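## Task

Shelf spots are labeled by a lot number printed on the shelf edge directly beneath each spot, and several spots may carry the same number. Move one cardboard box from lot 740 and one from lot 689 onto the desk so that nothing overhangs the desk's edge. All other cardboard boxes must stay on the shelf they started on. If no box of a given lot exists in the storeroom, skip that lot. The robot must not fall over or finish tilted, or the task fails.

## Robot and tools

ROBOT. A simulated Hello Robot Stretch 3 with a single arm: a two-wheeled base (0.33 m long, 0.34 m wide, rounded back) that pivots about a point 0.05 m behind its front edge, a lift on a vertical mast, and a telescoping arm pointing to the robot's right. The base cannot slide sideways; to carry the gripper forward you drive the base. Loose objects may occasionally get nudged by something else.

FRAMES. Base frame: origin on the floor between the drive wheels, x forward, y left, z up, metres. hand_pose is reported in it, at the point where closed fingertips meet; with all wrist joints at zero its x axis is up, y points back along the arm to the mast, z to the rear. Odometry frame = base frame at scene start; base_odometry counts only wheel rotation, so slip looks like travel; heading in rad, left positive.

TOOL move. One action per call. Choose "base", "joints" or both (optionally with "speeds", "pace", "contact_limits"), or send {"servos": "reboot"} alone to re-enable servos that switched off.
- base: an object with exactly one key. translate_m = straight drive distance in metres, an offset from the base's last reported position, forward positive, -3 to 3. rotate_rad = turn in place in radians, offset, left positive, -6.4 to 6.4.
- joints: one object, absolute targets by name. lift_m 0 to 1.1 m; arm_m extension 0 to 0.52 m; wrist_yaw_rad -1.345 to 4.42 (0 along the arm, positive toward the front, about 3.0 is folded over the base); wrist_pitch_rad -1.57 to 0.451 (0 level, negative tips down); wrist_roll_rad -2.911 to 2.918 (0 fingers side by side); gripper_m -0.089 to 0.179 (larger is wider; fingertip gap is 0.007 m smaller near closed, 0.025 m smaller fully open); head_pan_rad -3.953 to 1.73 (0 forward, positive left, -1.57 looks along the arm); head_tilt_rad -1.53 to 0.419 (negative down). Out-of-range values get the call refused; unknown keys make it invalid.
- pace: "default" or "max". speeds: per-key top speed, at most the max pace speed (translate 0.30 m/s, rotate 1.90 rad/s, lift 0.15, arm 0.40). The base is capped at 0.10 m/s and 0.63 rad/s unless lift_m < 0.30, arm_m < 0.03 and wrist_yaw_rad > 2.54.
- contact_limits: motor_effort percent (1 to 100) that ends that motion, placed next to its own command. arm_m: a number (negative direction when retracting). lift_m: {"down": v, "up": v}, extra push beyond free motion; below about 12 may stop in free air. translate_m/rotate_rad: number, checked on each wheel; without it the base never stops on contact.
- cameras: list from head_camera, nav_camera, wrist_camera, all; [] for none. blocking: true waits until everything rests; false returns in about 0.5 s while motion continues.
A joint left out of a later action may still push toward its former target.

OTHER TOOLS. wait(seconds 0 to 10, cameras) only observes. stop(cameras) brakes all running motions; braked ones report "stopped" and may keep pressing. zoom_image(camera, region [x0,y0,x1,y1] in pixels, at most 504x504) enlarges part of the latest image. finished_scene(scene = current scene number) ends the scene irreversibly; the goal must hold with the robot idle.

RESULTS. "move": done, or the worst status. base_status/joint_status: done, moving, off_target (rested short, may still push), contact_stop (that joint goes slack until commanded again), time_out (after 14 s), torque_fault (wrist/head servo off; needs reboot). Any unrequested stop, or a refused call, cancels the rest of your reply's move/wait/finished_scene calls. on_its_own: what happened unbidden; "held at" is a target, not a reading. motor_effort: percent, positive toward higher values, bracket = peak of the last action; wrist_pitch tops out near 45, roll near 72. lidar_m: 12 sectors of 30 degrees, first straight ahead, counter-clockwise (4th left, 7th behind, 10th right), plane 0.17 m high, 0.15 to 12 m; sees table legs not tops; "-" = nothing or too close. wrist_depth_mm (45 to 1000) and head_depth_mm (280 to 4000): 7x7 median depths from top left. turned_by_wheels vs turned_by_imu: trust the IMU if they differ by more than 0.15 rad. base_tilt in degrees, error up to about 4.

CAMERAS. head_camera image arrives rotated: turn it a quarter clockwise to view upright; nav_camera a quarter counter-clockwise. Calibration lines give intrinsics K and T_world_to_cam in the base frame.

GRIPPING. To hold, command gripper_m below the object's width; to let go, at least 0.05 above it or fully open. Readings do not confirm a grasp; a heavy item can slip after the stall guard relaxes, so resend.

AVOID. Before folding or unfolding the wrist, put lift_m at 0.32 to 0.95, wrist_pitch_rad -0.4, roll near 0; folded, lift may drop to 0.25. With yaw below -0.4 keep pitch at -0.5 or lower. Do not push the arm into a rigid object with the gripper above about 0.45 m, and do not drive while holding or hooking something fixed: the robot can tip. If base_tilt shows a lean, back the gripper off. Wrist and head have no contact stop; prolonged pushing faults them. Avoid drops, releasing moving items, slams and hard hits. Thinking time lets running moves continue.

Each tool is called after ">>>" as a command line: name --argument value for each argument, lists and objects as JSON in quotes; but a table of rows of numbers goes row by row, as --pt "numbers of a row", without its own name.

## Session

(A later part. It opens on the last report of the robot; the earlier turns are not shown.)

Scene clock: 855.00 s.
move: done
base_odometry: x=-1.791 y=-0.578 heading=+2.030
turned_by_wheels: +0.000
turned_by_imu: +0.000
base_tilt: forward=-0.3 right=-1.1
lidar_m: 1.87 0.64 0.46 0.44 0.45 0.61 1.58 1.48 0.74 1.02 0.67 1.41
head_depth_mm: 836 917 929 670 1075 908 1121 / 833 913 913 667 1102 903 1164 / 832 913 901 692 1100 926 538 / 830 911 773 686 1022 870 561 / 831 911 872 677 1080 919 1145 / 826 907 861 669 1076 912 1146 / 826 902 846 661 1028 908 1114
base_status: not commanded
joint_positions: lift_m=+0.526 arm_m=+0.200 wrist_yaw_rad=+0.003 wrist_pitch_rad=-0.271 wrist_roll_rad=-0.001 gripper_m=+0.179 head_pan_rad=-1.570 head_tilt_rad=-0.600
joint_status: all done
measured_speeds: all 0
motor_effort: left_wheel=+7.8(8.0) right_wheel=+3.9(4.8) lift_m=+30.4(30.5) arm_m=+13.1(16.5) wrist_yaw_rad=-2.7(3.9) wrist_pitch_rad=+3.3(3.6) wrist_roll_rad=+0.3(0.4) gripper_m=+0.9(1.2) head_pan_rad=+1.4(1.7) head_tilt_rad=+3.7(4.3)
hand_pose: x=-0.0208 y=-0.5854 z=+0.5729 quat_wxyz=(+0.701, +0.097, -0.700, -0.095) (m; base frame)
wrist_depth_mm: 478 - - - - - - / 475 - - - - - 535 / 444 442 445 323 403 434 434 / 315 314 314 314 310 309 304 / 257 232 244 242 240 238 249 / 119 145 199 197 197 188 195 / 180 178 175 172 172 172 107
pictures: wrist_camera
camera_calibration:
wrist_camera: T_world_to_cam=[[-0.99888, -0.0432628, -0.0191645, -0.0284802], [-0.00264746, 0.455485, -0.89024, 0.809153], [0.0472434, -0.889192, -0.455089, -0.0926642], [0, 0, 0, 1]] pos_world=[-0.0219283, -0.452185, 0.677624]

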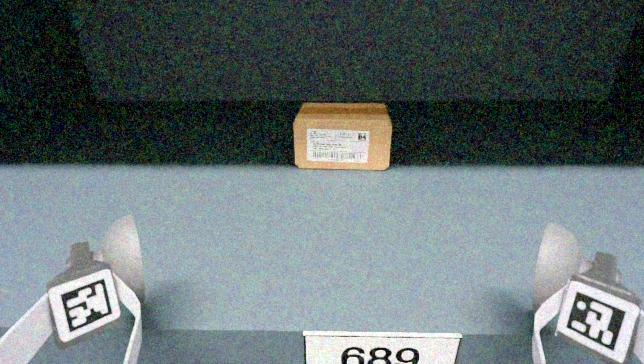

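>>> move --joints '{"arm_m": 0.392}' --contact_limits '{"arm_m": 45}' --cameras '["wrist_camera"]'

>>> move --joints '{"gripper_m": 0.01}' --cameras '["wrist_camera"]'

Scene clock: 868.37 s.
move: done
base_odometry: x=-1.791 y=-0.578 heading=+2.030
turned_by_wheels: +0.000
turned_by_imu: +0.000
base_tilt: forward=-0.3 right=-1.3
lidar_m: 1.87 0.64 0.46 0.44 0.45 0.61 1.59 1.48 0.74 1.02 0.67 1.41
head_depth_mm: 834 924 925 669 1078 913 1119 / 834 918 912 664 1106 912 1169 / 828 915 896 691 1093 688 569 / 830 913 771 684 1016 731 1154 / 827 907 873 677 1082 914 1154 / 826 906 859 670 1069 912 1146 / 825 904 844 661 1032 907 1121
base_status: not commanded
joint_positions: lift_m=+0.526 arm_m=+0.392 wrist_yaw_rad=+0.003 wrist_pitch_rad=-0.271 wrist_roll_rad=-0.001 gripper_m=+0.179 head_pan_rad=-1.570 head_tilt_rad=-0.600
joint_status: all done
measured_speeds: all 0
motor_effort: left_wheel=+7.1(7.9) right_wheel=+4.0(5.2) lift_m=+27.9(30.6) arm_m=+13.7(15.5) wrist_yaw_rad=-3.0(4.3) wrist_pitch_rad=+3.5(3.6) wrist_roll_rad=+0.2(0.4) gripper_m=+0.4(1.2) head_pan_rad=+1.9(2.6) head_tilt_rad=+3.0(3.6)
contact_limits: arm_m 45 (drawing in: default 32, maximum 55; extending or still: default 41, maximum 69)
hand_pose: x=-0.0208 y=-0.7774 z=+0.5729 quat_wxyz=(+0.701, +0.097, -0.700, -0.095) (m; base frame)
wrist_depth_mm: - - - - - - - / - - - - - - - / - - - - - - - / 316 313 315 311 308 306 303 / 254 232 231 156 161 238 249 / 118 145 183 148 146 189 194 / 157 167 166 159 157 160 105
pictures: wrist_camera
camera_calibration:
wrist_camera: T_world_to_cam=[[-0.99888, -0.0432627, -0.0191645, -0.0367865], [-0.00264745, 0.455485, -0.89024, 0.896606], [0.0472433, -0.889192, -0.455089, -0.263386], [0, 0, 0, 1]] pos_world=[-0.0219283, -0.644183, 0.677625]

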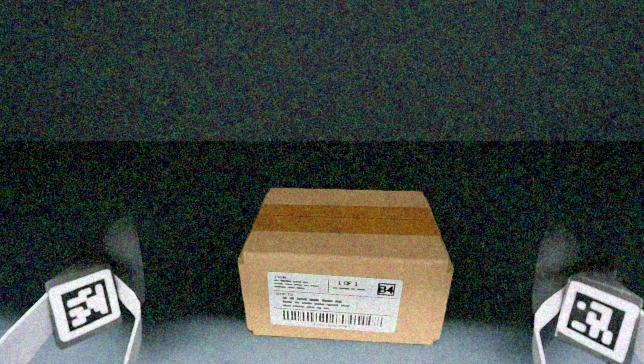

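Scene clock: 870.57 s.
move: done
base_odometry: x=-1.791 y=-0.578 heading=+2.030
turned_by_wheels: +0.000
turned_by_imu: +0.000
base_tilt: forward=-0.2 right=-1.2
lidar_m: 1.88 0.64 0.46 0.44 0.46 0.61 1.59 1.48 0.74 1.02 0.67 1.41
head_depth_mm: 836 920 925 668 1075 916 1121 / 836 919 910 665 1100 906 1167 / 831 909 897 689 1096 689 571 / 834 910 770 685 1015 732 1151 / 826 908 872 678 1081 919 1149 / 823 903 859 670 1077 911 1147 / 825 903 849 663 1032 908 1115
base_status: not commanded
joint_positions: lift_m=+0.526 arm_m=+0.392 wrist_yaw_rad=+0.001 wrist_pitch_rad=-0.270 wrist_roll_rad=-0.001 gripper_m=+0.011 head_pan_rad=-1.570 head_tilt_rad=-0.600
joint_status: all done
measured_speeds: all 0
motor_effort: left_wheel=+7.3(7.8) right_wheel=+4.2(4.9) lift_m=+25.2(28.1) arm_m=+13.4(14.3) wrist_yaw_rad=-1.5(4.5) wrist_pitch_rad=+3.2(3.5) wrist_roll_rad=+0.4(0.4) gripper_m=-26.7(97.7) head_pan_rad=+2.2(2.8) head_tilt_rad=+2.6(3.7)
contact_limits: arm_m 45 (drawing in: default 32, maximum 55; extending or still: default 41, maximum 69)
hand_pose: x=-0.0212 y=-0.7775 z=+0.5731 quat_wxyz=(+0.701, +0.096, -0.700, -0.095) (m; base frame)
wrist_depth_mm: - - - - - - - / - - - - - - - / - - - - - - - / 317 315 313 311 310 308 305 / 245 243 153 156 155 238 238 / 199 197 133 150 141 188 195 / 167 157 162 160 158 156 170
pictures: wrist_camera
camera_calibration:
wrist_camera: T_world_to_cam=[[-0.998947, -0.0416989, -0.0191287, -0.0359721], [-0.00192606, 0.454707, -0.890639, 0.89647], [0.0458366, -0.889664, -0.454309, -0.264189], [0, 0, 0, 1]] pos_world=[-0.022098, -0.644171, 0.677719]

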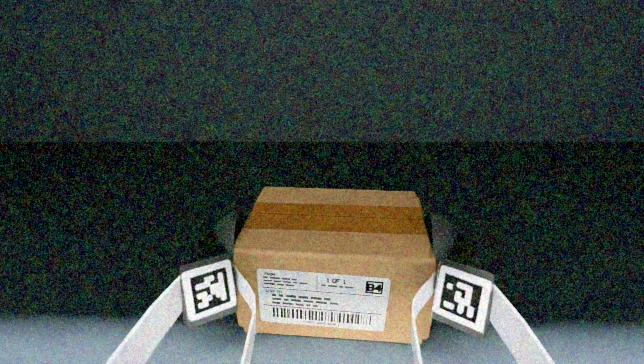

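>>> move --joints '{"lift_m": 0.582}' --speeds '{"lift_m": 0.07}' --cameras '["wrist_camera"]'

>>> move --joints '{"arm_m": 0.0}' --speeds '{"arm_m": 0.2}' --cameras '["wrist_camera"]'

Scene clock: 904.90 s.
move: done
base_odometry: x=-1.791 y=-0.578 heading=+2.030
turned_by_wheels: +0.000
turned_by_imu: +0.000
base_tilt: forward=-0.3 right=-1.2
lidar_m: 1.87 0.64 0.46 0.44 0.45 0.61 1.59 1.48 0.74 1.02 0.67 1.41
head_depth_mm: 837 920 923 669 1072 910 1121 / 835 917 910 667 1102 904 1112 / 830 914 900 690 1096 626 1083 / 828 916 772 686 968 857 1153 / 828 909 873 676 1074 916 1148 / 828 904 860 668 1069 912 1144 / 823 905 845 660 1031 909 1117
base_status: not commanded
joint_positions: lift_m=+0.582 arm_m=+0.392 wrist_yaw_rad=+0.001 wrist_pitch_rad=-0.272 wrist_roll_rad=-0.001 gripper_m=+0.014 head_pan_rad=-1.570 head_tilt_rad=-0.600
joint_status: all done
measured_speeds: all 0
motor_effort: left_wheel=+7.0(7.6) right_wheel=+4.5(4.7) lift_m=+31.3(33.5) arm_m=+12.8(13.8) wrist_yaw_rad=-2.1(3.6) wrist_pitch_rad=+3.7(3.8) wrist_roll_rad=+0.1(0.3) gripper_m=-10.9(11.6) head_pan_rad=+2.8(3.5) head_tilt_rad=+2.0(2.9)
contact_limits: arm_m 45 (drawing in: default 32, maximum 55; extending or still: default 41, maximum 69)
hand_pose: x=-0.0212 y=-0.7773 z=+0.6286 quat_wxyz=(+0.701, +0.097, -0.700, -0.096) (m; base frame)
wrist_depth_mm: - - - - - - - / - - - - - - - / - - - - - - - / 411 409 387 183 381 382 378 / 339 337 152 157 156 332 330 / 276 276 133 150 142 262 269 / 232 224 218 163 215 215 228
pictures: wrist_camera
camera_calibration:
wrist_camera: T_world_to_cam=[[-0.998947, -0.0416539, -0.0192196, -0.0348113], [-0.00192714, 0.456697, -0.88962, 0.946679], [0.0458337, -0.888646, -0.456297, -0.236769], [0, 0, 0, 1]] pos_world=[-0.0220982, -0.644199, 0.733478]

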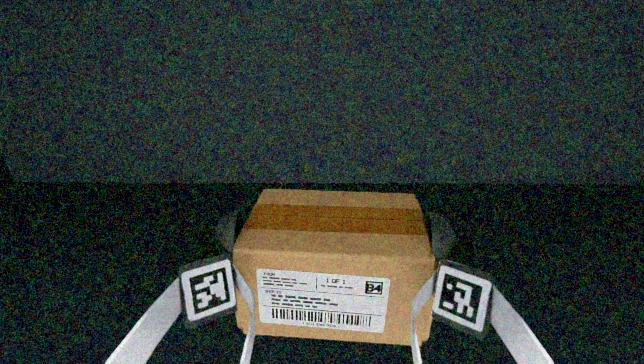

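Scene clock: 908.57 s.
move: done
base_odometry: x=-1.791 y=-0.578 heading=+2.030
turned_by_wheels: +0.000
turned_by_imu: +0.000
base_tilt: forward=-0.3 right=-1.3
lidar_m: 1.86 0.64 0.46 0.44 0.45 0.61 1.60 1.48 0.74 1.02 0.67 1.41
head_depth_mm: 838 922 926 669 1077 909 1117 / 833 916 913 666 1106 908 1169 / 831 911 901 691 1092 926 1166 / 829 909 773 686 1087 897 641 / 828 913 873 678 1078 920 1122 / 826 908 860 671 1069 912 1145 / 821 904 847 661 1028 910 1115
base_status: not commanded
joint_positions: lift_m=+0.582 arm_m=+0.001 wrist_yaw_rad=+0.001 wrist_pitch_rad=-0.273 wrist_roll_rad=-0.001 gripper_m=+0.014 head_pan_rad=-1.570 head_tilt_rad=-0.600
joint_status: all done
measured_speeds: all 0
motor_effort: left_wheel=+7.1(7.8) right_wheel=+4.7(4.9) lift_m=+25.5(31.5) arm_m=-13.1(15.9) wrist_yaw_rad=-1.4(3.5) wrist_pitch_rad=+3.8(3.9) wrist_roll_rad=+0.2(0.4) gripper_m=-10.6(11.6) head_pan_rad=+3.7(4.0) head_tilt_rad=+1.2(2.8)
hand_pose: x=-0.0212 y=-0.3858 z=+0.6284 quat_wxyz=(+0.701, +0.097, -0.700, -0.096) (m; base frame)
wrist_depth_mm: 474 - - - - - - / 473 - - - - 728 - / 478 - - - - - 527 / 435 437 442 434 432 426 426 / 393 386 152 157 156 371 373 / 476 - 133 150 142 - - / 476 - 161 160 157 109 -
pictures: wrist_camera
camera_calibration:
wrist_camera: T_world_to_cam=[[-0.998947, -0.0416415, -0.0192448, -0.018487], [-0.00192782, 0.457256, -0.889333, 0.767791], [0.045833, -0.88836, -0.456855, 0.111511], [0, 0, 0, 1]] pos_world=[-0.0220983, -0.252785, 0.73341]

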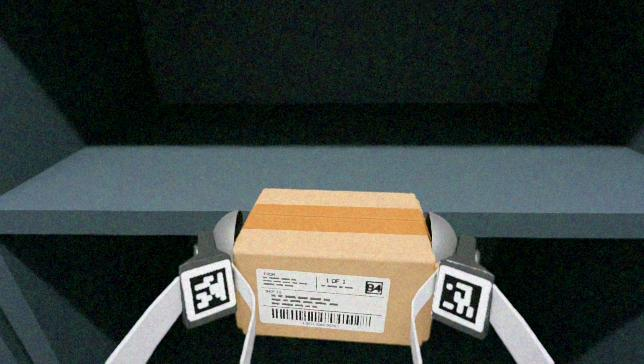

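>>> move --joints '{"wrist_yaw_rad": 2.65, "wrist_pitch_rad": -0.25, "lift_m": 0.5}' --speeds '{"wrist_yaw_rad": 1.2}' --cameras '["wrist_camera", "head_camera"]'

Scene clock: 916.53 s.
move: done
base_odometry: x=-1.791 y=-0.578 heading=+2.030
turned_by_wheels: +0.000
turned_by_imu: +0.000
base_tilt: forward=-0.3 right=-1.4
lidar_m: 1.87 0.64 0.46 0.44 0.45 0.61 1.59 1.48 0.74 1.02 0.67 1.41
head_depth_mm: 834 921 925 671 1074 913 1123 / 837 917 912 667 1098 903 1169 / 831 913 901 690 1099 924 1160 / 828 913 775 686 1089 893 1156 / 828 908 873 677 1078 918 1154 / 825 908 858 671 1064 911 1144 / 821 905 849 662 1029 907 1115
base_status: not commanded
joint_positions: lift_m=+0.500 arm_m=+0.001 wrist_yaw_rad=+2.647 wrist_pitch_rad=-0.273 wrist_roll_rad=-0.001 gripper_m=+0.014 head_pan_rad=-1.570 head_tilt_rad=-0.600
joint_status: all done
measured_speeds: all 0
motor_effort: left_wheel=+6.8(7.5) right_wheel=+4.8(4.8) lift_m=+30.7(32.2) arm_m=-9.8(11.9) wrist_yaw_rad=+2.8(4.1) wrist_pitch_rad=+3.8(5.8) wrist_roll_rad=+0.1(0.4) gripper_m=-10.8(11.5) head_pan_rad=+2.9(4.1) head_tilt_rad=+1.6(2.3)
hand_pose: x=+0.0927 y=+0.0659 z=+0.5464 quat_wxyz=(+0.265, +0.702, -0.078, +0.656) (m; base frame)
wrist_depth_mm: 372 405 449 504 - - - / 388 426 474 529 - - - / 405 451 502 - - - - / 430 478 522 182 - - - / 452 496 152 156 156 - - / 482 513 133 150 142 853 882 / 198 - 162 162 708 710 752
pictures: head_camera (sideways), wrist_camera
camera_calibration:
head_camera: T_world_to_cam=[[-0.0467263, 0.51994, -0.852924, 1.12548], [0.997501, -0.0210071, -0.0674527, 0.0813373], [-0.0529888, -0.853944, -0.517659, 0.629591], [0, 0, 0, 1]] pos_world=[0.00481651, -0.0458351, 1.29134]
wrist_camera: T_world_to_cam=[[0.898492, -0.438568, -0.0192449, -0.0372524], [-0.215851, -0.40319, -0.889295, 0.565048], [0.382257, 0.803179, -0.456928, 0.327458], [0, 0, 0, 1]] pos_world=[0.030264, -0.0515237, 0.651403]

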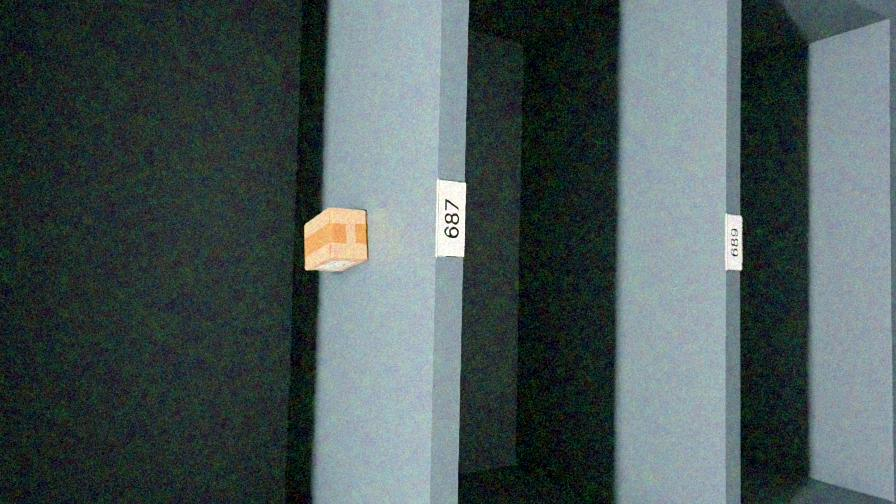

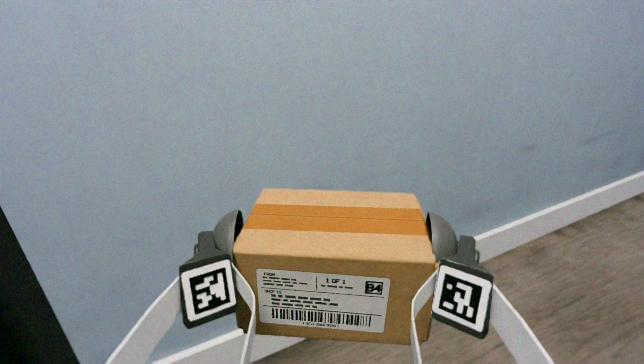

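>>> move --joints '{"lift_m": 0.285}' --contact_limits '{"lift_m": {"down": 15}}' --cameras '["nav_camera"]'

>>> move --base '{"translate_m": 1.93}' --joints '{"head_pan_rad": 0.0}' --pace "max" --cameras '["wrist_camera", "nav_camera"]'

Scene clock: 935.77 s.
move: done
base_odometry: x=-1.791 y=-0.578 heading=+2.030
turned_by_wheels: +0.000
turned_by_imu: +0.000
base_tilt: forward=-0.2 right=-1.3
lidar_m: 1.87 0.64 0.46 0.44 0.45 0.61 1.59 1.48 0.74 1.02 0.67 1.41
head_depth_mm: 836 918 924 669 1071 912 1123 / 834 915 911 666 1102 905 1169 / 830 915 904 693 1097 929 1163 / 830 910 774 685 1083 894 1157 / 827 909 876 678 1083 916 1146 / 826 906 860 669 1072 910 1150 / 823 902 851 662 1029 904 1113
base_status: not commanded
joint_positions: lift_m=+0.285 arm_m=+0.001 wrist_yaw_rad=+2.647 wrist_pitch_rad=-0.273 wrist_roll_rad=-0.001 gripper_m=+0.014 head_pan_rad=-1.570 head_tilt_rad=-0.600
joint_status: all done
measured_speeds: all 0
motor_effort: left_wheel=+7.4(7.7) right_wheel=+4.7(4.9) lift_m=+24.5(30.4) arm_m=-6.1(8.2) wrist_yaw_rad=+2.1(3.3) wrist_pitch_rad=+3.8(3.9) wrist_roll_rad=+0.2(0.4) gripper_m=-10.8(11.5) head_pan_rad=+3.1(4.1) head_tilt_rad=+1.1(1.9)
contact_limits: lift_m down 15 (down: maximum 72; up: maximum 65)
hand_pose: x=+0.0927 y=+0.0659 z=+0.3314 quat_wxyz=(+0.265, +0.702, -0.078, +0.656) (m; base frame)
wrist_depth_mm: 373 404 447 500 - - - / 388 425 476 529 - - - / 409 449 504 - - - - / 432 480 522 183 700 837 921 / 452 499 152 156 156 724 719 / 480 503 133 149 142 569 592 / 201 494 480 162 476 475 500
pictures: nav_camera (sideways)
camera_calibration:
nav_camera: T_world_to_cam=[[0.0175043, -0.542493, 0.839878, -1.04984], [-0.999788, -0.0186012, 0.00882222, 0.0447919], [0.0108368, -0.839854, -0.542704, 0.659444], [0, 0, 0, 1]] pos_world=[0.0560128, -0.0148588, 1.23922]

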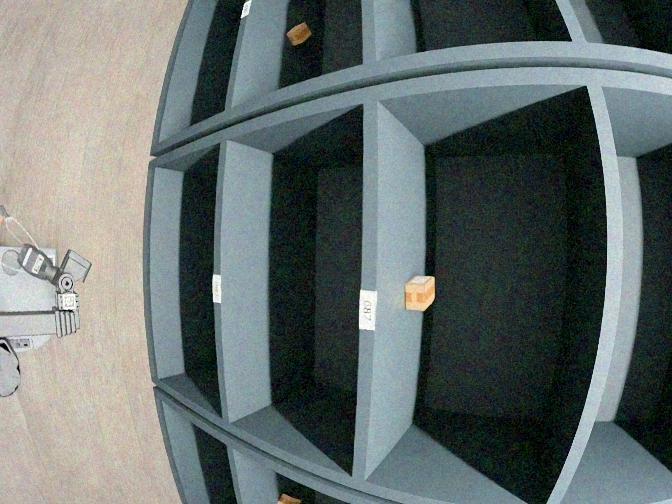

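Scene clock: 943.60 s.
move: done
base_odometry: x=-2.646 y=+1.152 heading=+2.030
turned_by_wheels: +0.000
turned_by_imu: +0.002
base_tilt: forward=-0.2 right=-1.1
lidar_m: 0.44 0.45 0.50 0.48 0.50 0.66 1.75 0.79 0.81 1.86 0.63 0.46
head_depth_mm: 333 366 407 459 525 615 739 / 331 365 405 456 522 612 735 / 331 364 404 455 521 608 730 / 329 363 403 454 519 608 727 / 329 361 402 452 517 604 724 / 328 361 401 451 515 600 717 / 328 360 399 450 512 597 712
base_status: done
joint_positions: lift_m=+0.285 arm_m=+0.001 wrist_yaw_rad=+2.648 wrist_pitch_rad=-0.273 wrist_roll_rad=-0.001 gripper_m=+0.014 head_pan_rad=+0.000 head_tilt_rad=-0.600
joint_status: all done
measured_speeds: all 0
motor_effort: left_wheel=+4.1(12.5) right_wheel=-0.2(14.5) lift_m=+29.5(31.5) arm_m=-1.6(6.6) wrist_yaw_rad=+1.6(2.9) wrist_pitch_rad=+3.8(4.0) wrist_roll_rad=+0.2(0.6) gripper_m=-10.8(11.6) head_pan_rad=-3.1(5.7) head_tilt_rad=+0.1(1.6)
contact_limits: lift_m down 15 (down: maximum 72; up: maximum 65)
hand_pose: x=+0.0926 y=+0.0660 z=+0.3314 quat_wxyz=(+0.265, +0.702, -0.077, +0.656) (m; base frame)
wrist_depth_mm: 403 440 485 533 - - - / 422 462 515 - - - - / 441 488 534 - - - - / 463 510 - 183 - - - / 497 539 152 157 156 - - / 514 543 133 150 142 - - / 200 492 477 162 472 119 -
pictures: nav_camera (sideways), wrist_camera
camera_calibration:
nav_camera: T_world_to_cam=[[0.542511, 0.0169586, 0.839878, -1.05304], [0.0175955, -0.999806, 0.00882222, 0.0385858], [0.839865, 0.00999191, -0.542704, 0.654387], [0, 0, 0, 1]] pos_world=[0.021009, 0.0498978, 1.23922]
wrist_camera: T_world_to_cam=[[0.898746, -0.438046, -0.0192529, -0.0413052], [-0.2157, -0.403473, -0.889204, 0.373773], [0.381744, 0.803322, -0.457106, 0.229304], [0, 0, 0, 1]] pos_world=[0.0302102, -0.0514912, 0.436381]

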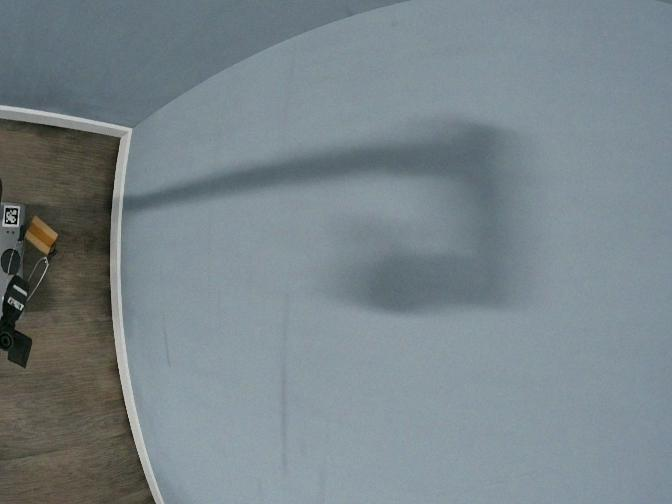

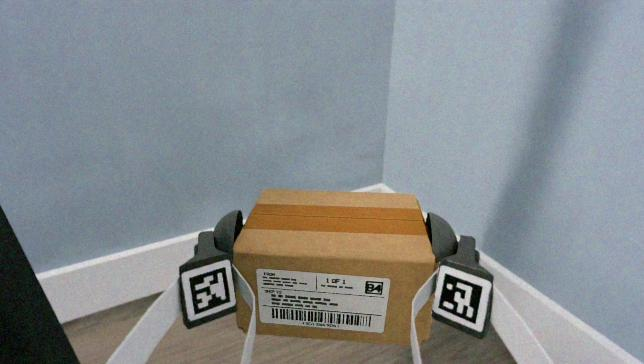

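>>> move --base '{"rotate_rad": -1.60}' --pace "max" --cameras '[]'

>>> move --base '{"translate_m": 2.06}' --joints '{"head_pan_rad": -0.6, "head_tilt_rad": -0.5}' --pace "max" --cameras '["nav_camera", "wrist_camera"]'

Scene clock: 953.73 s.
move: done
base_odometry: x=-2.646 y=+1.152 heading=+0.430
turned_by_wheels: -1.600
turned_by_imu: -1.568
base_tilt: forward=-0.2 right=-1.1
lidar_m: 1.91 0.64 0.46 0.44 0.45 0.50 0.48 0.50 0.66 1.69 0.78 0.80
head_depth_mm: 2757 2920 3248 2522 1876 1410 1242 / 2712 3042 3179 2481 1870 1491 1241 / 2704 2983 3314 2466 1840 1468 1231 / 2708 2960 3163 2442 1853 1471 1229 / 2689 2921 3195 2425 1813 1457 1224 / 2289 2342 2381 2199 1806 1460 1220 / 1430 1449 1470 1483 1500 1389 1208
base_status: done
joint_positions: lift_m=+0.285 arm_m=+0.001 wrist_yaw_rad=+2.648 wrist_pitch_rad=-0.273 wrist_roll_rad=-0.001 gripper_m=+0.014 head_pan_rad=+0.000 head_tilt_rad=-0.600
joint_status: not commanded
measured_speeds: all 0
motor_effort: left_wheel=+4.0(15.4) right_wheel=-8.7(14.9) lift_m=+28.6(29.6) arm_m=-9.4(9.4) wrist_yaw_rad=+2.1(2.7) wrist_pitch_rad=+3.8(4.0) wrist_roll_rad=+0.3(0.5) gripper_m=-11.0(11.6) head_pan_rad=-2.2(3.0) head_tilt_rad=-0.4(0.8)
contact_limits: lift_m down 15 (down: maximum 72; up: maximum 65)
hand_pose: x=+0.0926 y=+0.0659 z=+0.3314 quat_wxyz=(+0.265, +0.702, -0.077, +0.656) (m; base frame)
wrist_depth_mm: - - - - - - - / - - - - - - - / - - - - - - - / - - - 183 - 845 931 / - - 152 156 156 731 726 / - - 133 150 142 572 595 / 194 493 476 163 475 473 500
pictures: none
No camera images: "cameras" was empty.

Scene clock: 962.03 s.
move: done
base_odometry: x=-0.774 y=+2.011 heading=+0.430
turned_by_wheels: +0.000
turned_by_imu: +0.002
base_tilt: forward=-0.3 right=-1.1
lidar_m: 1.22 0.73 0.52 0.50 0.51 0.68 1.76 1.18 1.47 3.71 1.20 1.28
head_depth_mm: 1596 1790 1972 1372 1879 1630 1325 / 1463 1601 1788 1364 1869 1561 1312 / 1348 1470 1630 1442 1939 1553 1303 / 1251 1357 1492 1604 1830 1593 1296 / 1162 1257 1370 1503 1659 1583 1299 / 1090 1175 1266 1370 1511 1568 1292 / 1028 1098 1175 1279 1394 1486 1288
base_status: done
joint_positions: lift_m=+0.285 arm_m=+0.001 wrist_yaw_rad=+2.648 wrist_pitch_rad=-0.273 wrist_roll_rad=-0.001 gripper_m=+0.014 head_pan_rad=-0.600 head_tilt_rad=-0.499
joint_status: all done
measured_speeds: all 0
motor_effort: left_wheel=+0.9(12.3) right_wheel=+3.7(13.7) lift_m=+26.7(28.8) arm_m=-6.2(14.0) wrist_yaw_rad=+1.7(2.8) wrist_pitch_rad=+3.7(4.0) wrist_roll_rad=+0.3(0.5) gripper_m=-10.9(11.5) head_pan_rad=+3.4(4.7) head_tilt_rad=+2.8(5.5)
contact_limits: lift_m down 15 (down: maximum 72; up: maximum 65)
hand_pose: x=+0.0926 y=+0.0660 z=+0.3314 quat_wxyz=(+0.265, +0.702, -0.077, +0.656) (m; base frame)
wrist_depth_mm: - - - - - - 934 / - - - - - - - / - - - - - - - / - - - 183 - 881 921 / - - 152 157 156 714 706 / - - 133 149 142 574 583 / 200 487 477 162 473 474 502
pictures: nav_camera (sideways), wrist_camera
camera_calibration:
nav_camera: T_world_to_cam=[[0.385435, -0.243023, 0.890157, -1.11765], [-0.550661, -0.834662, 0.0105615, 0.0397866], [0.740414, -0.494245, -0.455531, 0.54157], [0, 0, 0, 1]] pos_world=[0.0517048, 0.0292614, 1.24117]
wrist_camera: T_world_to_cam=[[0.898782, -0.437972, -0.019255, -0.0412926], [-0.215669, -0.403491, -0.889203, 0.373771], [0.381677, 0.803353, -0.457108, 0.229307], [0, 0, 0, 1]] pos_world=[0.0302025, -0.0514863, 0.436381]

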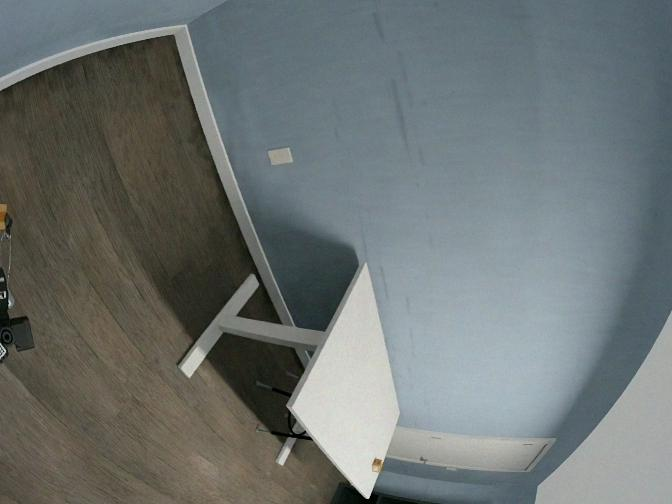

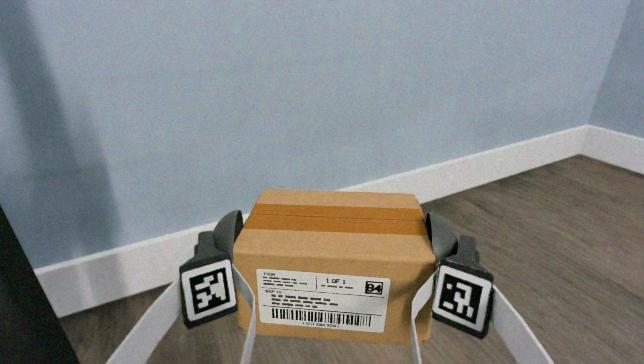

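>>> move --base '{"rotate_rad": 1.60}' --pace "max" --cameras '[]'

>>> move --base '{"translate_m": -1.2}' --joints '{"head_pan_rad": -1.57, "head_tilt_rad": -0.5}' --pace "max" --cameras '[]'

>>> move --joints '{"lift_m": 0.82}' --pace "max" --cameras '["nav_camera", "head_camera"]'

Scene clock: 974.10 s.
move: done
base_odometry: x=-0.774 y=+2.011 heading=+2.030
turned_by_wheels: +1.600
turned_by_imu: +1.569
base_tilt: forward=-0.2 right=-1.2
lidar_m: 0.49 0.51 0.69 1.81 1.31 1.48 3.75 1.20 1.27 1.23 0.72 0.52
head_depth_mm: 609 679 764 878 1031 1243 1322 / 558 614 687 777 892 1045 1220 / 515 564 623 695 788 905 1065 / 479 520 569 631 703 796 922 / 446 482 524 576 637 715 809 / 419 450 485 530 581 646 724 / 394 422 453 491 534 590 653
base_status: done
joint_positions: lift_m=+0.285 arm_m=+0.001 wrist_yaw_rad=+2.648 wrist_pitch_rad=-0.273 wrist_roll_rad=-0.001 gripper_m=+0.014 head_pan_rad=-0.600 head_tilt_rad=-0.499
joint_status: not commanded
measured_speeds: all 0
motor_effort: left_wheel=-5.7(14.8) right_wheel=+6.2(14.5) lift_m=+25.0(26.0) arm_m=-12.2(12.2) wrist_yaw_rad=+1.3(2.9) wrist_pitch_rad=+3.8(4.0) wrist_roll_rad=+0.2(0.4) gripper_m=-11.1(11.3) head_pan_rad=+3.0(4.1) head_tilt_rad=+0.1(1.9)
contact_limits: lift_m down 15 (down: maximum 72; up: maximum 65)
hand_pose: x=+0.0926 y=+0.0660 z=+0.3314 quat_wxyz=(+0.265, +0.702, -0.077, +0.656) (m; base frame)
wrist_depth_mm: - - - - 581 - - / - - - - - - - / - - - - - - - / 957 945 931 939 - - - / 742 744 153 156 156 - - / 604 604 133 149 142 - - / 199 493 479 162 474 469 472
pictures: none
No camera images: "cameras" was empty.

Scene clock: 979.47 s.
move: done
base_odometry: x=-0.242 y=+0.936 heading=+2.030
turned_by_wheels: +0.000
turned_by_imu: -0.002
base_tilt: forward=-0.3 right=-1.3
lidar_m: 1.68 1.74 1.09 1.04 1.07 1.44 2.59 1.28 0.82 1.25 0.81 1.74
head_depth_mm: 1033 1126 1221 1295 956 733 1235 / 1034 1119 1220 1291 950 731 1221 / 1033 1115 1208 1281 939 723 1212 / 1029 1109 1209 1281 931 717 1210 / 1025 1108 1209 1268 925 714 1208 / 1022 1107 1196 1269 918 710 1158 / 1020 1104 1196 1276 910 708 1194
base_status: done
joint_positions: lift_m=+0.285 arm_m=+0.001 wrist_yaw_rad=+2.648 wrist_pitch_rad=-0.273 wrist_roll_rad=-0.001 gripper_m=+0.014 head_pan_rad=-1.570 head_tilt_rad=-0.499
joint_status: all done
measured_speeds: all 0
motor_effort: left_wheel=-5.8(13.8) right_wheel=-1.4(14.8) lift_m=+28.7(28.7) arm_m=-11.6(14.4) wrist_yaw_rad=+2.4(3.0) wrist_pitch_rad=+3.9(4.0) wrist_roll_rad=+0.0(0.5) gripper_m=-10.9(11.4) head_pan_rad=+3.6(5.1) head_tilt_rad=-3.2(3.4)
contact_limits: lift_m down 15 (down: maximum 72; up: maximum 65)
hand_pose: x=+0.0926 y=+0.0660 z=+0.3314 quat_wxyz=(+0.265, +0.702, -0.077, +0.656) (m; base frame)
wrist_depth_mm: - - - - - - - / 847 - - - - - - / 922 - - - - - - / 892 951 938 947 936 921 916 / 736 742 152 156 156 725 720 / 605 604 133 150 142 576 586 / 200 498 479 163 475 472 500
pictures: none
No camera images: "cameras" was empty.

Scene clock: 983.83 s.
move: done
base_odometry: x=-0.242 y=+0.936 heading=+2.030
turned_by_wheels: +0.000
turned_by_imu: +0.000
base_tilt: forward=-0.3 right=-1.2
lidar_m: 1.68 1.74 1.08 1.04 1.07 1.44 2.59 1.27 0.82 1.25 0.81 1.74
head_depth_mm: 1039 1119 1230 1292 957 733 1235 / 1034 1117 1216 1285 945 727 1217 / 1031 1116 1212 1281 942 723 1221 / 1029 1115 1213 1278 936 719 1208 / 1024 1112 1211 1277 927 712 1201 / 1024 1101 1199 1267 919 708 1160 / 1020 1104 1196 1273 912 706 1195
base_status: not commanded
joint_positions: lift_m=+0.820 arm_m=+0.001 wrist_yaw_rad=+2.648 wrist_pitch_rad=-0.274 wrist_roll_rad=-0.001 gripper_m=+0.014 head_pan_rad=-1.570 head_tilt_rad=-0.500
joint_status: all done
measured_speeds: all 0
motor_effort: left_wheel=-5.7(6.2) right_wheel=-1.7(2.6) lift_m=+27.9(34.9) arm_m=-9.1(11.8) wrist_yaw_rad=+2.3(3.0) wrist_pitch_rad=+3.9(4.1) wrist_roll_rad=+0.0(0.5) gripper_m=-11.1(11.4) head_pan_rad=+3.4(4.0) head_tilt_rad=-4.0(5.5)
hand_pose: x=+0.0926 y=+0.0659 z=+0.8662 quat_wxyz=(+0.265, +0.702, -0.077, +0.656) (m; base frame)
wrist_depth_mm: - - - - - - - / 852 - - - - - - / 906 - - - - - - / 979 - - - - - - / - - 152 157 156 - - / - - 133 150 142 - - / 197 - - 162 - - -
pictures: head_camera (sideways), nav_camera (sideways)
camera_calibration:
head_camera: T_world_to_cam=[[-0.0466401, 0.432306, -0.90052, 1.18755], [0.997506, -0.0276501, -0.064937, 0.0780707], [-0.0529721, -0.901303, -0.429938, 0.515449], [0, 0, 0, 1]] pos_world=[0.00481598, -0.0466516, 1.2961]
nav_camera: T_world_to_cam=[[0.0174185, -0.456047, 0.889785, -1.11492], [-0.999789, -0.0176068, 0.0105478, 0.0425441], [0.010856, -0.889781, -0.456258, 0.546965], [0, 0, 0, 1]] pos_world=[0.0560176, -0.0210279, 1.24115]

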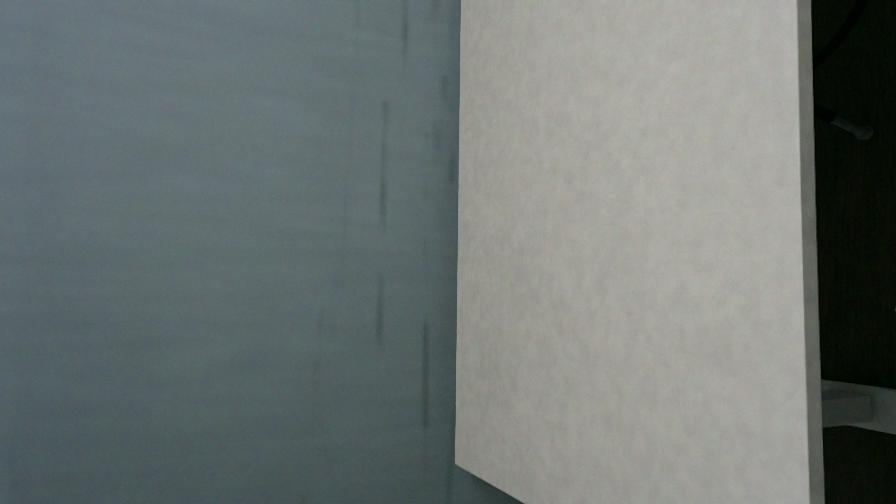

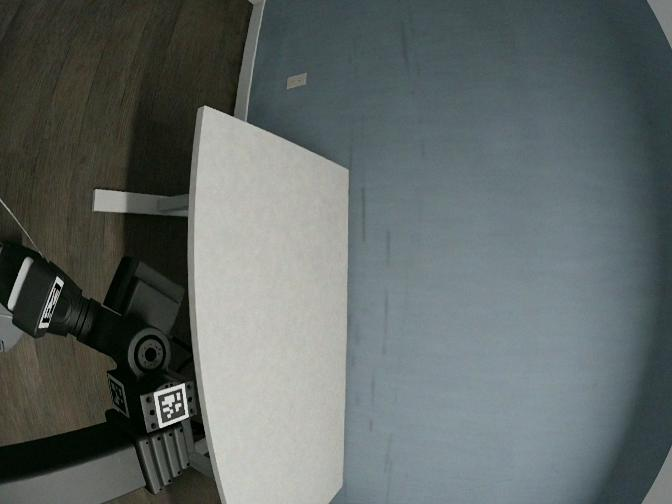

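>>> move --joints '{"wrist_yaw_rad": 0.0, "arm_m": 0.26}' --speeds '{"wrist_yaw_rad": 1.5, "arm_m": 0.2}' --cameras '[]'

>>> move --joints '{"lift_m": 0.735}' --cameras '["wrist_camera", "nav_camera"]'

Scene clock: 999.00 s.
move: done
base_odometry: x=-0.242 y=+0.936 heading=+2.030
turned_by_wheels: +0.000
turned_by_imu: +0.000
base_tilt: forward=-0.3 right=-1.1
lidar_m: 1.69 1.74 1.08 1.03 1.08 1.44 2.59 1.28 0.82 1.24 0.80 1.74
head_depth_mm: 1035 1117 1226 1296 958 368 290 / 1033 1116 1219 1286 450 355 1203 / 1030 1117 1214 1275 430 448 1217 / 1029 1113 1213 1278 531 497 1209 / 1027 1111 1209 1276 923 713 1204 / 1022 1105 1201 1263 918 710 1161 / 1016 1101 1195 1285 912 704 1197
base_status: not commanded
joint_positions: lift_m=+0.820 arm_m=+0.260 wrist_yaw_rad=+0.003 wrist_pitch_rad=-0.274 wrist_roll_rad=-0.001 gripper_m=+0.014 head_pan_rad=-1.570 head_tilt_rad=-0.500
joint_status: all done
measured_speeds: all 0
motor_effort: left_wheel=-6.0(6.3) right_wheel=-1.8(2.6) lift_m=+26.6(26.6) arm_m=+13.0(15.8) wrist_yaw_rad=-2.6(6.5) wrist_pitch_rad=+3.9(4.1) wrist_roll_rad=+0.1(0.5) gripper_m=-11.2(11.3) head_pan_rad=+3.0(3.8) head_tilt_rad=-4.0(5.3)
hand_pose: x=-0.0207 y=-0.6451 z=+0.8662 quat_wxyz=(+0.701, +0.098, -0.700, -0.096) (m; base frame)
wrist_depth_mm: - - - - - - - / - - - - - - - / - - - - - - - / - - - 183 - - - / - - 152 156 156 - - / - - 133 150 142 - - / - - 160 159 157 109 -
pictures: none
No camera images: "cameras" was empty.

Scene clock: 1000.60 s.
move: done
base_odometry: x=-0.242 y=+0.936 heading=+2.030
turned_by_wheels: +0.000
turned_by_imu: +0.000
base_tilt: forward=-0.3 right=-1.3
lidar_m: 1.68 1.74 1.08 1.04 1.07 1.44 2.59 1.27 0.82 1.24 0.81 1.73
head_depth_mm: 1035 1126 1224 1296 951 731 649 / 1031 1124 1221 1297 947 454 361 / 1033 1115 1212 1279 940 464 1211 / 1030 1115 1206 1272 931 487 1211 / 1024 1106 1206 1277 926 714 1206 / 1019 1104 1201 1266 918 709 1163 / 1021 1105 1195 1281 912 706 1193
base_status: not commanded
joint_positions: lift_m=+0.735 arm_m=+0.260 wrist_yaw_rad=+0.003 wrist_pitch_rad=-0.274 wrist_roll_rad=-0.001 gripper_m=+0.014 head_pan_rad=-1.570 head_tilt_rad=-0.500
joint_status: all done
measured_speeds: all 0
motor_effort: left_wheel=-5.6(5.9) right_wheel=-2.2(2.8) lift_m=+24.3(29.4) arm_m=+11.9(13.4) wrist_yaw_rad=-2.6(4.7) wrist_pitch_rad=+3.9(4.0) wrist_roll_rad=+0.1(0.5) gripper_m=-11.0(11.5) head_pan_rad=+2.8(4.0) head_tilt_rad=-4.0(4.6)
hand_pose: x=-0.0207 y=-0.6451 z=+0.7812 quat_wxyz=(+0.701, +0.098, -0.700, -0.096) (m; base frame)
wrist_depth_mm: - - - - - - - / - - - - - - - / - - - - - - - / - - - 183 - - - / - - 152 156 156 - - / - - 133 150 142 - - / - - 160 160 157 109 -
pictures: nav_camera (sideways), wrist_camera
camera_calibration:
nav_camera: T_world_to_cam=[[0.0174186, -0.456233, 0.88969, -1.1148], [-0.999789, -0.017609, 0.0105443, 0.0425487], [0.0108559, -0.889686, -0.456444, 0.547207], [0, 0, 0, 1]] pos_world=[0.0560175, -0.0210153, 1.24114]
wrist_camera: T_world_to_cam=[[-0.99887, -0.0434511, -0.0192791, -0.0270466], [-0.00276602, 0.458007, -0.888944, 1.02243], [0.0474555, -0.887886, -0.45761, -0.0481661], [0, 0, 0, 1]] pos_world=[-0.0219022, -0.512221, 0.88632]

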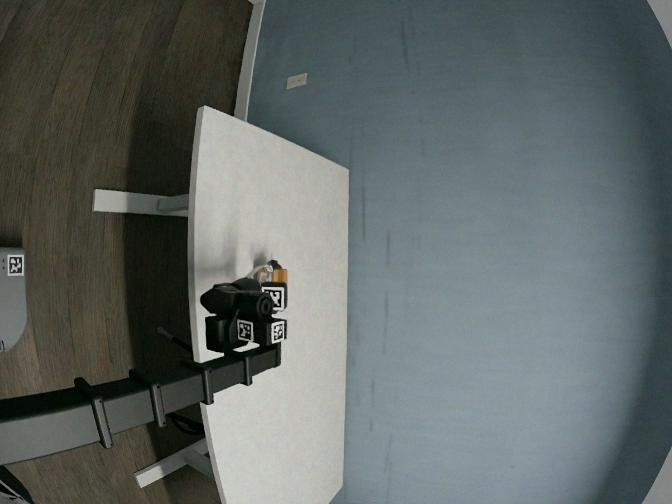

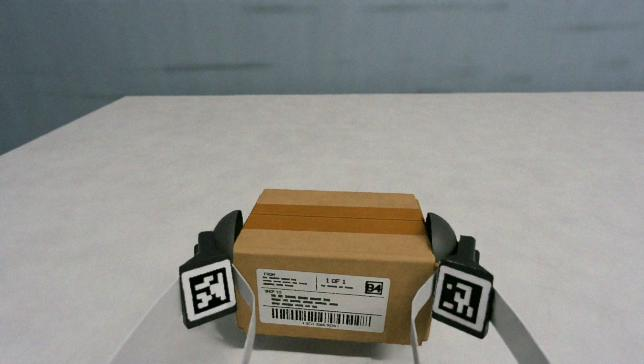

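>>> move --joints '{"lift_m": 0.709}' --speeds '{"lift_m": 0.03}' --cameras '[]'

>>> move --joints '{"lift_m": 0.705}' --speeds '{"lift_m": 0.02}' --cameras '[]'

>>> move --joints '{"lift_m": 0.701}' --speeds '{"lift_m": 0.02}' --cameras '["wrist_camera"]'

Scene clock: 1015.43 s.
move: done
base_odometry: x=-0.242 y=+0.936 heading=+2.030
turned_by_wheels: +0.000
turned_by_imu: +0.000
base_tilt: forward=-0.4 right=-1.1
lidar_m: 1.68 1.74 1.08 1.04 1.07 1.44 2.59 1.28 0.82 1.25 0.81 1.74
head_depth_mm: 1033 1123 1219 1300 952 732 1227 / 1031 1119 1216 1280 946 683 382 / 1030 1111 1217 1282 940 478 1218 / 1028 1108 1210 1278 933 496 1206 / 1025 1112 1203 1276 924 714 1205 / 1028 1104 1205 1272 918 710 1164 / 1023 1099 1203 1287 911 708 1194
base_status: not commanded
joint_positions: lift_m=+0.709 arm_m=+0.260 wrist_yaw_rad=+0.003 wrist_pitch_rad=-0.258 wrist_roll_rad=-0.001 gripper_m=+0.014 head_pan_rad=-1.570 head_tilt_rad=-0.500
joint_status: all done
measured_speeds: all 0
motor_effort: left_wheel=-5.5(6.2) right_wheel=-1.9(2.5) lift_m=+22.8(27.5) arm_m=+7.1(8.3) wrist_yaw_rad=-2.3(4.6) wrist_pitch_rad=+1.1(4.1) wrist_roll_rad=+0.2(0.4) gripper_m=-10.9(11.4) head_pan_rad=+3.3(3.6) head_tilt_rad=-2.4(3.8)
hand_pose: x=-0.0207 y=-0.6466 z=+0.7590 quat_wxyz=(+0.702, +0.092, -0.700, -0.090) (m; base frame)
wrist_depth_mm: - - - - - - - / - - - - - - - / - - - - - - - / - - - 191 - - - / - - 152 156 151 - - / - - 133 150 142 - - / - - 130 161 158 109 -
pictures: none
No camera images: "cameras" was empty.

Scene clock: 1016.03 s.
move: done
base_odometry: x=-0.242 y=+0.936 heading=+2.030
turned_by_wheels: +0.000
turned_by_imu: +0.000
base_tilt: forward=-0.3 right=-1.1
lidar_m: 1.68 1.74 1.08 1.03 1.07 1.44 2.59 1.27 0.82 1.25 0.81 1.73
head_depth_mm: 1036 1123 1224 1294 955 730 1226 / 1033 1120 1219 1283 948 683 386 / 1031 1115 1215 1278 946 482 1214 / 1029 1111 1201 1274 933 498 1211 / 1029 1110 1210 1269 925 714 1206 / 1023 1104 1208 1264 917 709 1165 / 1024 1100 1197 1284 911 707 1193
base_status: not commanded
joint_positions: lift_m=+0.705 arm_m=+0.260 wrist_yaw_rad=+0.003 wrist_pitch_rad=-0.243 wrist_roll_rad=-0.001 gripper_m=+0.014 head_pan_rad=-1.570 head_tilt_rad=-0.500
joint_status: all done
measured_speeds: all 0
motor_effort: left_wheel=-5.5(5.9) right_wheel=-2.0(3.3) lift_m=+23.6(26.2) arm_m=+5.6(6.8) wrist_yaw_rad=-2.8(4.7) wrist_pitch_rad=-1.6(2.1) wrist_roll_rad=+0.3(0.4) gripper_m=-10.8(11.4) head_pan_rad=+3.3(3.6) head_tilt_rad=-3.3(3.3)
hand_pose: x=-0.0207 y=-0.6479 z=+0.7586 quat_wxyz=(+0.703, +0.087, -0.701, -0.085) (m; base frame)
wrist_depth_mm: - - - - - - - / - - - - - - - / - - - - - - - / - - - 192 - - - / - - 152 156 151 - - / - - 133 150 142 - - / - - 160 160 157 109 -
pictures: none
No camera images: "cameras" was empty.

Scene clock: 1016.63 s.
move: done
base_odometry: x=-0.242 y=+0.936 heading=+2.030
turned_by_wheels: +0.000
turned_by_imu: +0.000
base_tilt: forward=-0.4 right=-1.2
lidar_m: 1.68 1.74 1.08 1.04 1.07 1.45 2.59 1.28 0.82 1.24 0.81 1.74
head_depth_mm: 1034 1124 1224 1293 955 733 1228 / 1034 1119 1218 1290 946 707 398 / 1033 1117 1212 1277 940 482 1212 / 1027 1111 1210 1271 929 506 1210 / 1026 1109 1209 1278 925 714 1200 / 1025 1106 1200 1267 921 712 1164 / 1017 1104 1202 1283 914 707 1199
base_status: not commanded
joint_positions: lift_m=+0.701 arm_m=+0.260 wrist_yaw_rad=+0.003 wrist_pitch_rad=-0.229 wrist_roll_rad=-0.001 gripper_m=+0.014 head_pan_rad=-1.570 head_tilt_rad=-0.500
joint_status: all done
measured_speeds: all 0
motor_effort: left_wheel=-5.6(6.1) right_wheel=-1.9(2.6) lift_m=+22.2(22.7) arm_m=+5.2(6.6) wrist_yaw_rad=-2.5(3.9) wrist_pitch_rad=-4.3(4.8) wrist_roll_rad=+0.3(0.3) gripper_m=-10.5(11.3) head_pan_rad=+2.7(3.6) head_tilt_rad=-2.5(3.5)
hand_pose: x=-0.0207 y=-0.6491 z=+0.7581 quat_wxyz=(+0.703, +0.082, -0.702, -0.080) (m; base frame)
wrist_depth_mm: - - - - - - - / - - - - - - - / - - - - - - - / - - - 182 - - - / - - 152 155 151 - - / - - 133 149 142 - - / - - 159 159 156 109 -
pictures: wrist_camera
camera_calibration:
wrist_camera: T_world_to_cam=[[-0.998869, -0.0442375, -0.0174484, -0.0295579], [-0.00262427, 0.417634, -0.908612, 0.992368], [0.0474817, -0.907538, -0.417278, -0.105554], [0, 0, 0, 1]] pos_world=[-0.0219084, -0.511548, 0.857116]

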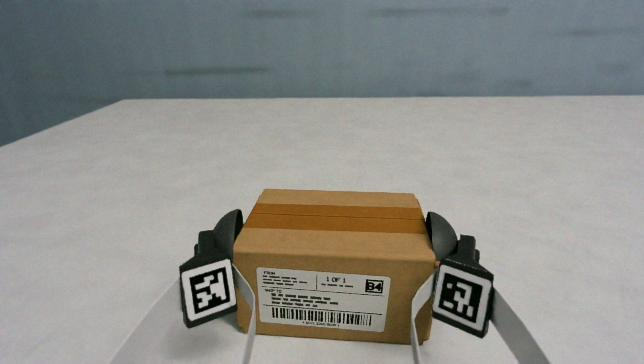

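>>> move --joints '{"lift_m": 0.709}' --speeds '{"lift_m": 0.02}' --cameras '[]'

>>> move --joints '{"gripper_m": 0.16}' --cameras '["wrist_camera"]'

>>> move --joints '{"arm_m": 0.0}' --pace "max" --cameras '["wrist_camera", "head_camera", "nav_camera"]'

Scene clock: 1026.30 s.
move: done
base_odometry: x=-0.242 y=+0.936 heading=+2.030
turned_by_wheels: +0.000
turned_by_imu: +0.000
base_tilt: forward=-0.3 right=-1.1
lidar_m: 1.68 1.74 1.08 1.04 1.07 1.44 2.60 1.27 0.82 1.25 0.81 1.73
head_depth_mm: 1038 1121 1220 1292 957 734 1229 / 1030 1118 1222 1291 948 683 382 / 1034 1116 1213 1285 939 478 1215 / 1025 1115 1214 1282 932 494 1202 / 1023 1106 1209 1275 922 712 1203 / 1021 1103 1195 1266 921 708 1167 / 1017 1107 1199 1281 910 707 1190
base_status: not commanded
joint_positions: lift_m=+0.709 arm_m=+0.260 wrist_yaw_rad=+0.003 wrist_pitch_rad=-0.257 wrist_roll_rad=-0.001 gripper_m=+0.014 head_pan_rad=-1.570 head_tilt_rad=-0.500
joint_status: all done
measured_speeds: all 0
motor_effort: left_wheel=-5.4(5.9) right_wheel=-1.8(2.3) lift_m=+28.1(31.9) arm_m=+1.3(2.0) wrist_yaw_rad=-2.3(4.0) wrist_pitch_rad=+0.9(4.3) wrist_roll_rad=+0.3(0.4) gripper_m=-11.0(11.4) head_pan_rad=+3.1(3.7) head_tilt_rad=-2.6(2.7)
hand_pose: x=-0.0208 y=-0.6466 z=+0.7592 quat_wxyz=(+0.702, +0.092, -0.701, -0.090) (m; base frame)
wrist_depth_mm: - - - - - - - / - - - - - - - / - - - - - - - / - - - 190 - - - / - - 152 156 151 - - / - - 133 151 142 - - / - - 130 160 157 109 -
pictures: none
No camera images: "cameras" was empty.

Scene clock: 1028.30 s.
move: done
base_odometry: x=-0.242 y=+0.936 heading=+2.030
turned_by_wheels: +0.000
turned_by_imu: +0.000
base_tilt: forward=-0.3 right=-1.1
lidar_m: 1.69 1.74 1.08 1.04 1.07 1.44 2.59 1.27 0.82 1.25 0.81 1.74
head_depth_mm: 1033 1126 1224 1290 955 732 1228 / 1036 1122 1220 1283 944 685 381 / 1032 1114 1214 1281 935 479 1218 / 1026 1116 1211 1273 934 495 1213 / 1027 1106 1211 1270 928 713 1204 / 1023 1104 1196 1271 919 709 1167 / 1023 1101 1197 1278 912 705 1196
base_status: not commanded
joint_positions: lift_m=+0.709 arm_m=+0.260 wrist_yaw_rad=+0.003 wrist_pitch_rad=-0.263 wrist_roll_rad=-0.001 gripper_m=+0.160 head_pan_rad=-1.570 head_tilt_rad=-0.500
joint_status: all done
measured_speeds: all 0
motor_effort: left_wheel=-6.0(6.1) right_wheel=-2.5(2.6) lift_m=+27.2(28.1) arm_m=-1.7(1.7) wrist_yaw_rad=-2.1(4.3) wrist_pitch_rad=+2.1(2.2) wrist_roll_rad=+0.3(0.4) gripper_m=+0.6(81.9) head_pan_rad=+2.9(3.9) head_tilt_rad=-1.9(3.0)
hand_pose: x=-0.0208 y=-0.6461 z=+0.7577 quat_wxyz=(+0.702, +0.094, -0.700, -0.092) (m; base frame)
wrist_depth_mm: - - - - - - - / - - - - - - - / - - - - - - - / - - - 187 - - - / - 145 154 153 152 - - / - 125 157 151 146 135 - / 112 - - 161 157 - 109
pictures: wrist_camera
camera_calibration:
wrist_camera: T_world_to_cam=[[-0.998873, -0.0435657, -0.0188591, -0.0279504], [-0.00269937, 0.448745, -0.893656, 0.999558], [0.0473956, -0.892597, -0.448356, -0.069819], [0, 0, 0, 1]] pos_world=[-0.0219116, -0.512084, 0.86143]

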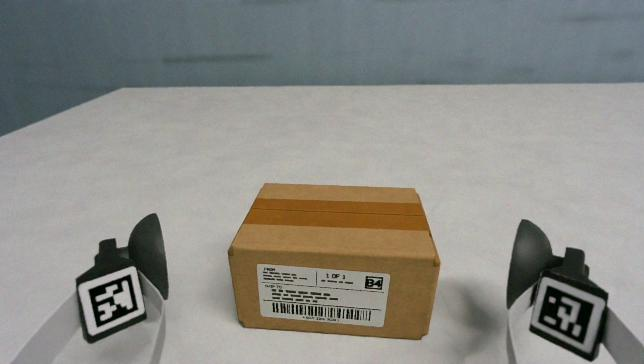

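Scene clock: 1030.20 s.
move: done
base_odometry: x=-0.242 y=+0.936 heading=+2.030
turned_by_wheels: +0.000
turned_by_imu: +0.000
base_tilt: forward=-0.3 right=-1.2
lidar_m: 1.68 1.73 1.08 1.04 1.07 1.44 2.59 1.28 0.82 1.25 0.80 1.73
head_depth_mm: 1036 1120 1223 1290 956 733 1234 / 1033 1118 1223 1280 947 727 1223 / 1031 1117 1215 1284 939 723 638 / 1025 1111 1209 1277 932 720 1216 / 1026 1112 1209 1274 925 714 629 / 1020 1101 1205 1271 918 710 1137 / 1020 1100 1196 1281 912 707 1192
base_status: not commanded
joint_positions: lift_m=+0.709 arm_m=+0.001 wrist_yaw_rad=+0.003 wrist_pitch_rad=-0.265 wrist_roll_rad=-0.001 gripper_m=+0.160 head_pan_rad=-1.570 head_tilt_rad=-0.500
joint_status: all done
measured_speeds: all 0
motor_effort: left_wheel=-5.7(6.1) right_wheel=-1.2(2.5) lift_m=+28.0(30.6) arm_m=-13.8(15.2) wrist_yaw_rad=-3.3(4.4) wrist_pitch_rad=+2.3(2.4) wrist_roll_rad=+0.3(0.4) gripper_m=+0.5(1.2) head_pan_rad=+3.3(3.6) head_tilt_rad=-1.2(2.7)
hand_pose: x=-0.0208 y=-0.3865 z=+0.7573 quat_wxyz=(+0.702, +0.095, -0.700, -0.093) (m; base frame)
wrist_depth_mm: - - - - - - - / - - - - - - - / - - - 384 - - - / - - - - - - - / - 145 - - - - - / 116 127 - - - 135 - / 116 956 985 - - 941 112
pictures: head_camera (sideways), nav_camera (sideways), wrist_camera
camera_calibration:
head_camera: T_world_to_cam=[[-0.0466402, 0.432494, -0.90043, 1.18744], [0.997506, -0.0276367, -0.0649429, 0.0780785], [-0.0529723, -0.901213, -0.430126, 0.515694], [0, 0, 0, 1]] pos_world=[0.00481597, -0.0466504, 1.29609]
nav_camera: T_world_to_cam=[[0.0174186, -0.456233, 0.88969, -1.1148], [-0.999789, -0.0176089, 0.0105443, 0.0425487], [0.0108558, -0.889686, -0.456444, 0.547207], [0, 0, 0, 1]] pos_world=[0.0560175, -0.0210153, 1.24114]
wrist_camera: T_world_to_cam=[[-0.998883, -0.0432999, -0.0189328, -0.0165473], [-0.00260012, 0.450374, -0.892836, 0.882693], [0.0471866, -0.89179, -0.449983, 0.163237], [0, 0, 0, 1]] pos_world=[-0.0219363, -0.252685, 0.86124]

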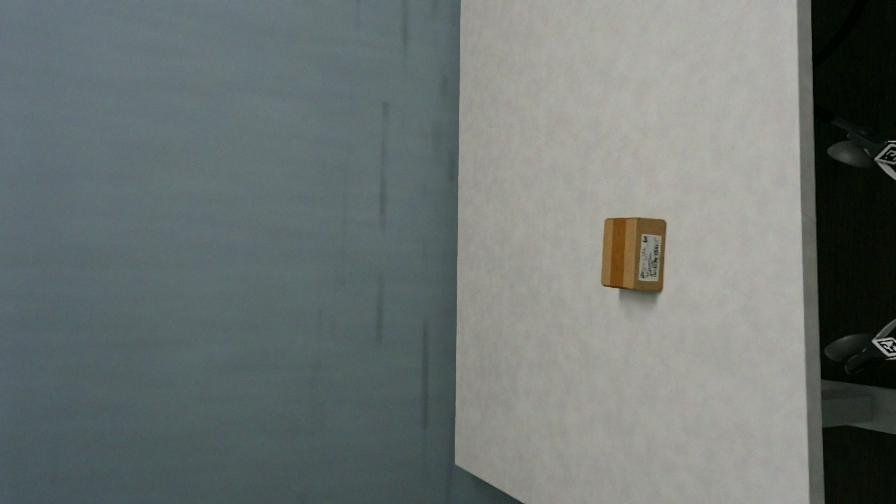

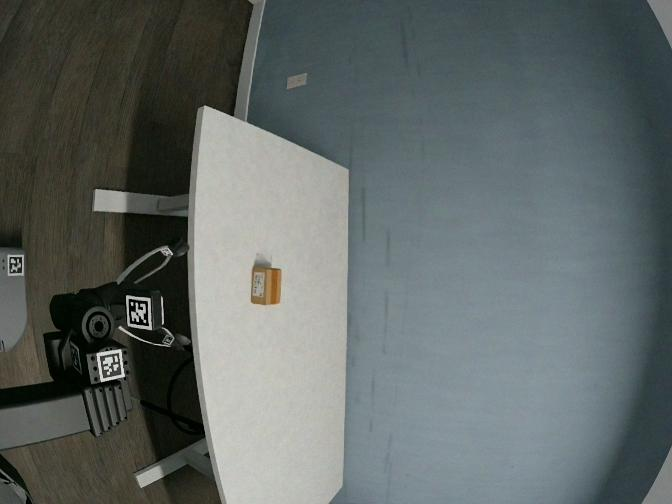

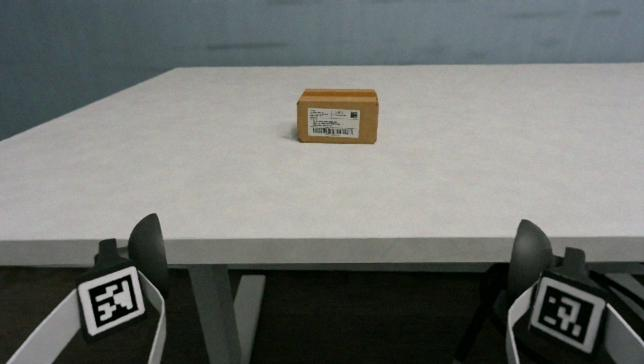

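>>> finished_scene --scene 1

The scene is finished: the task was done.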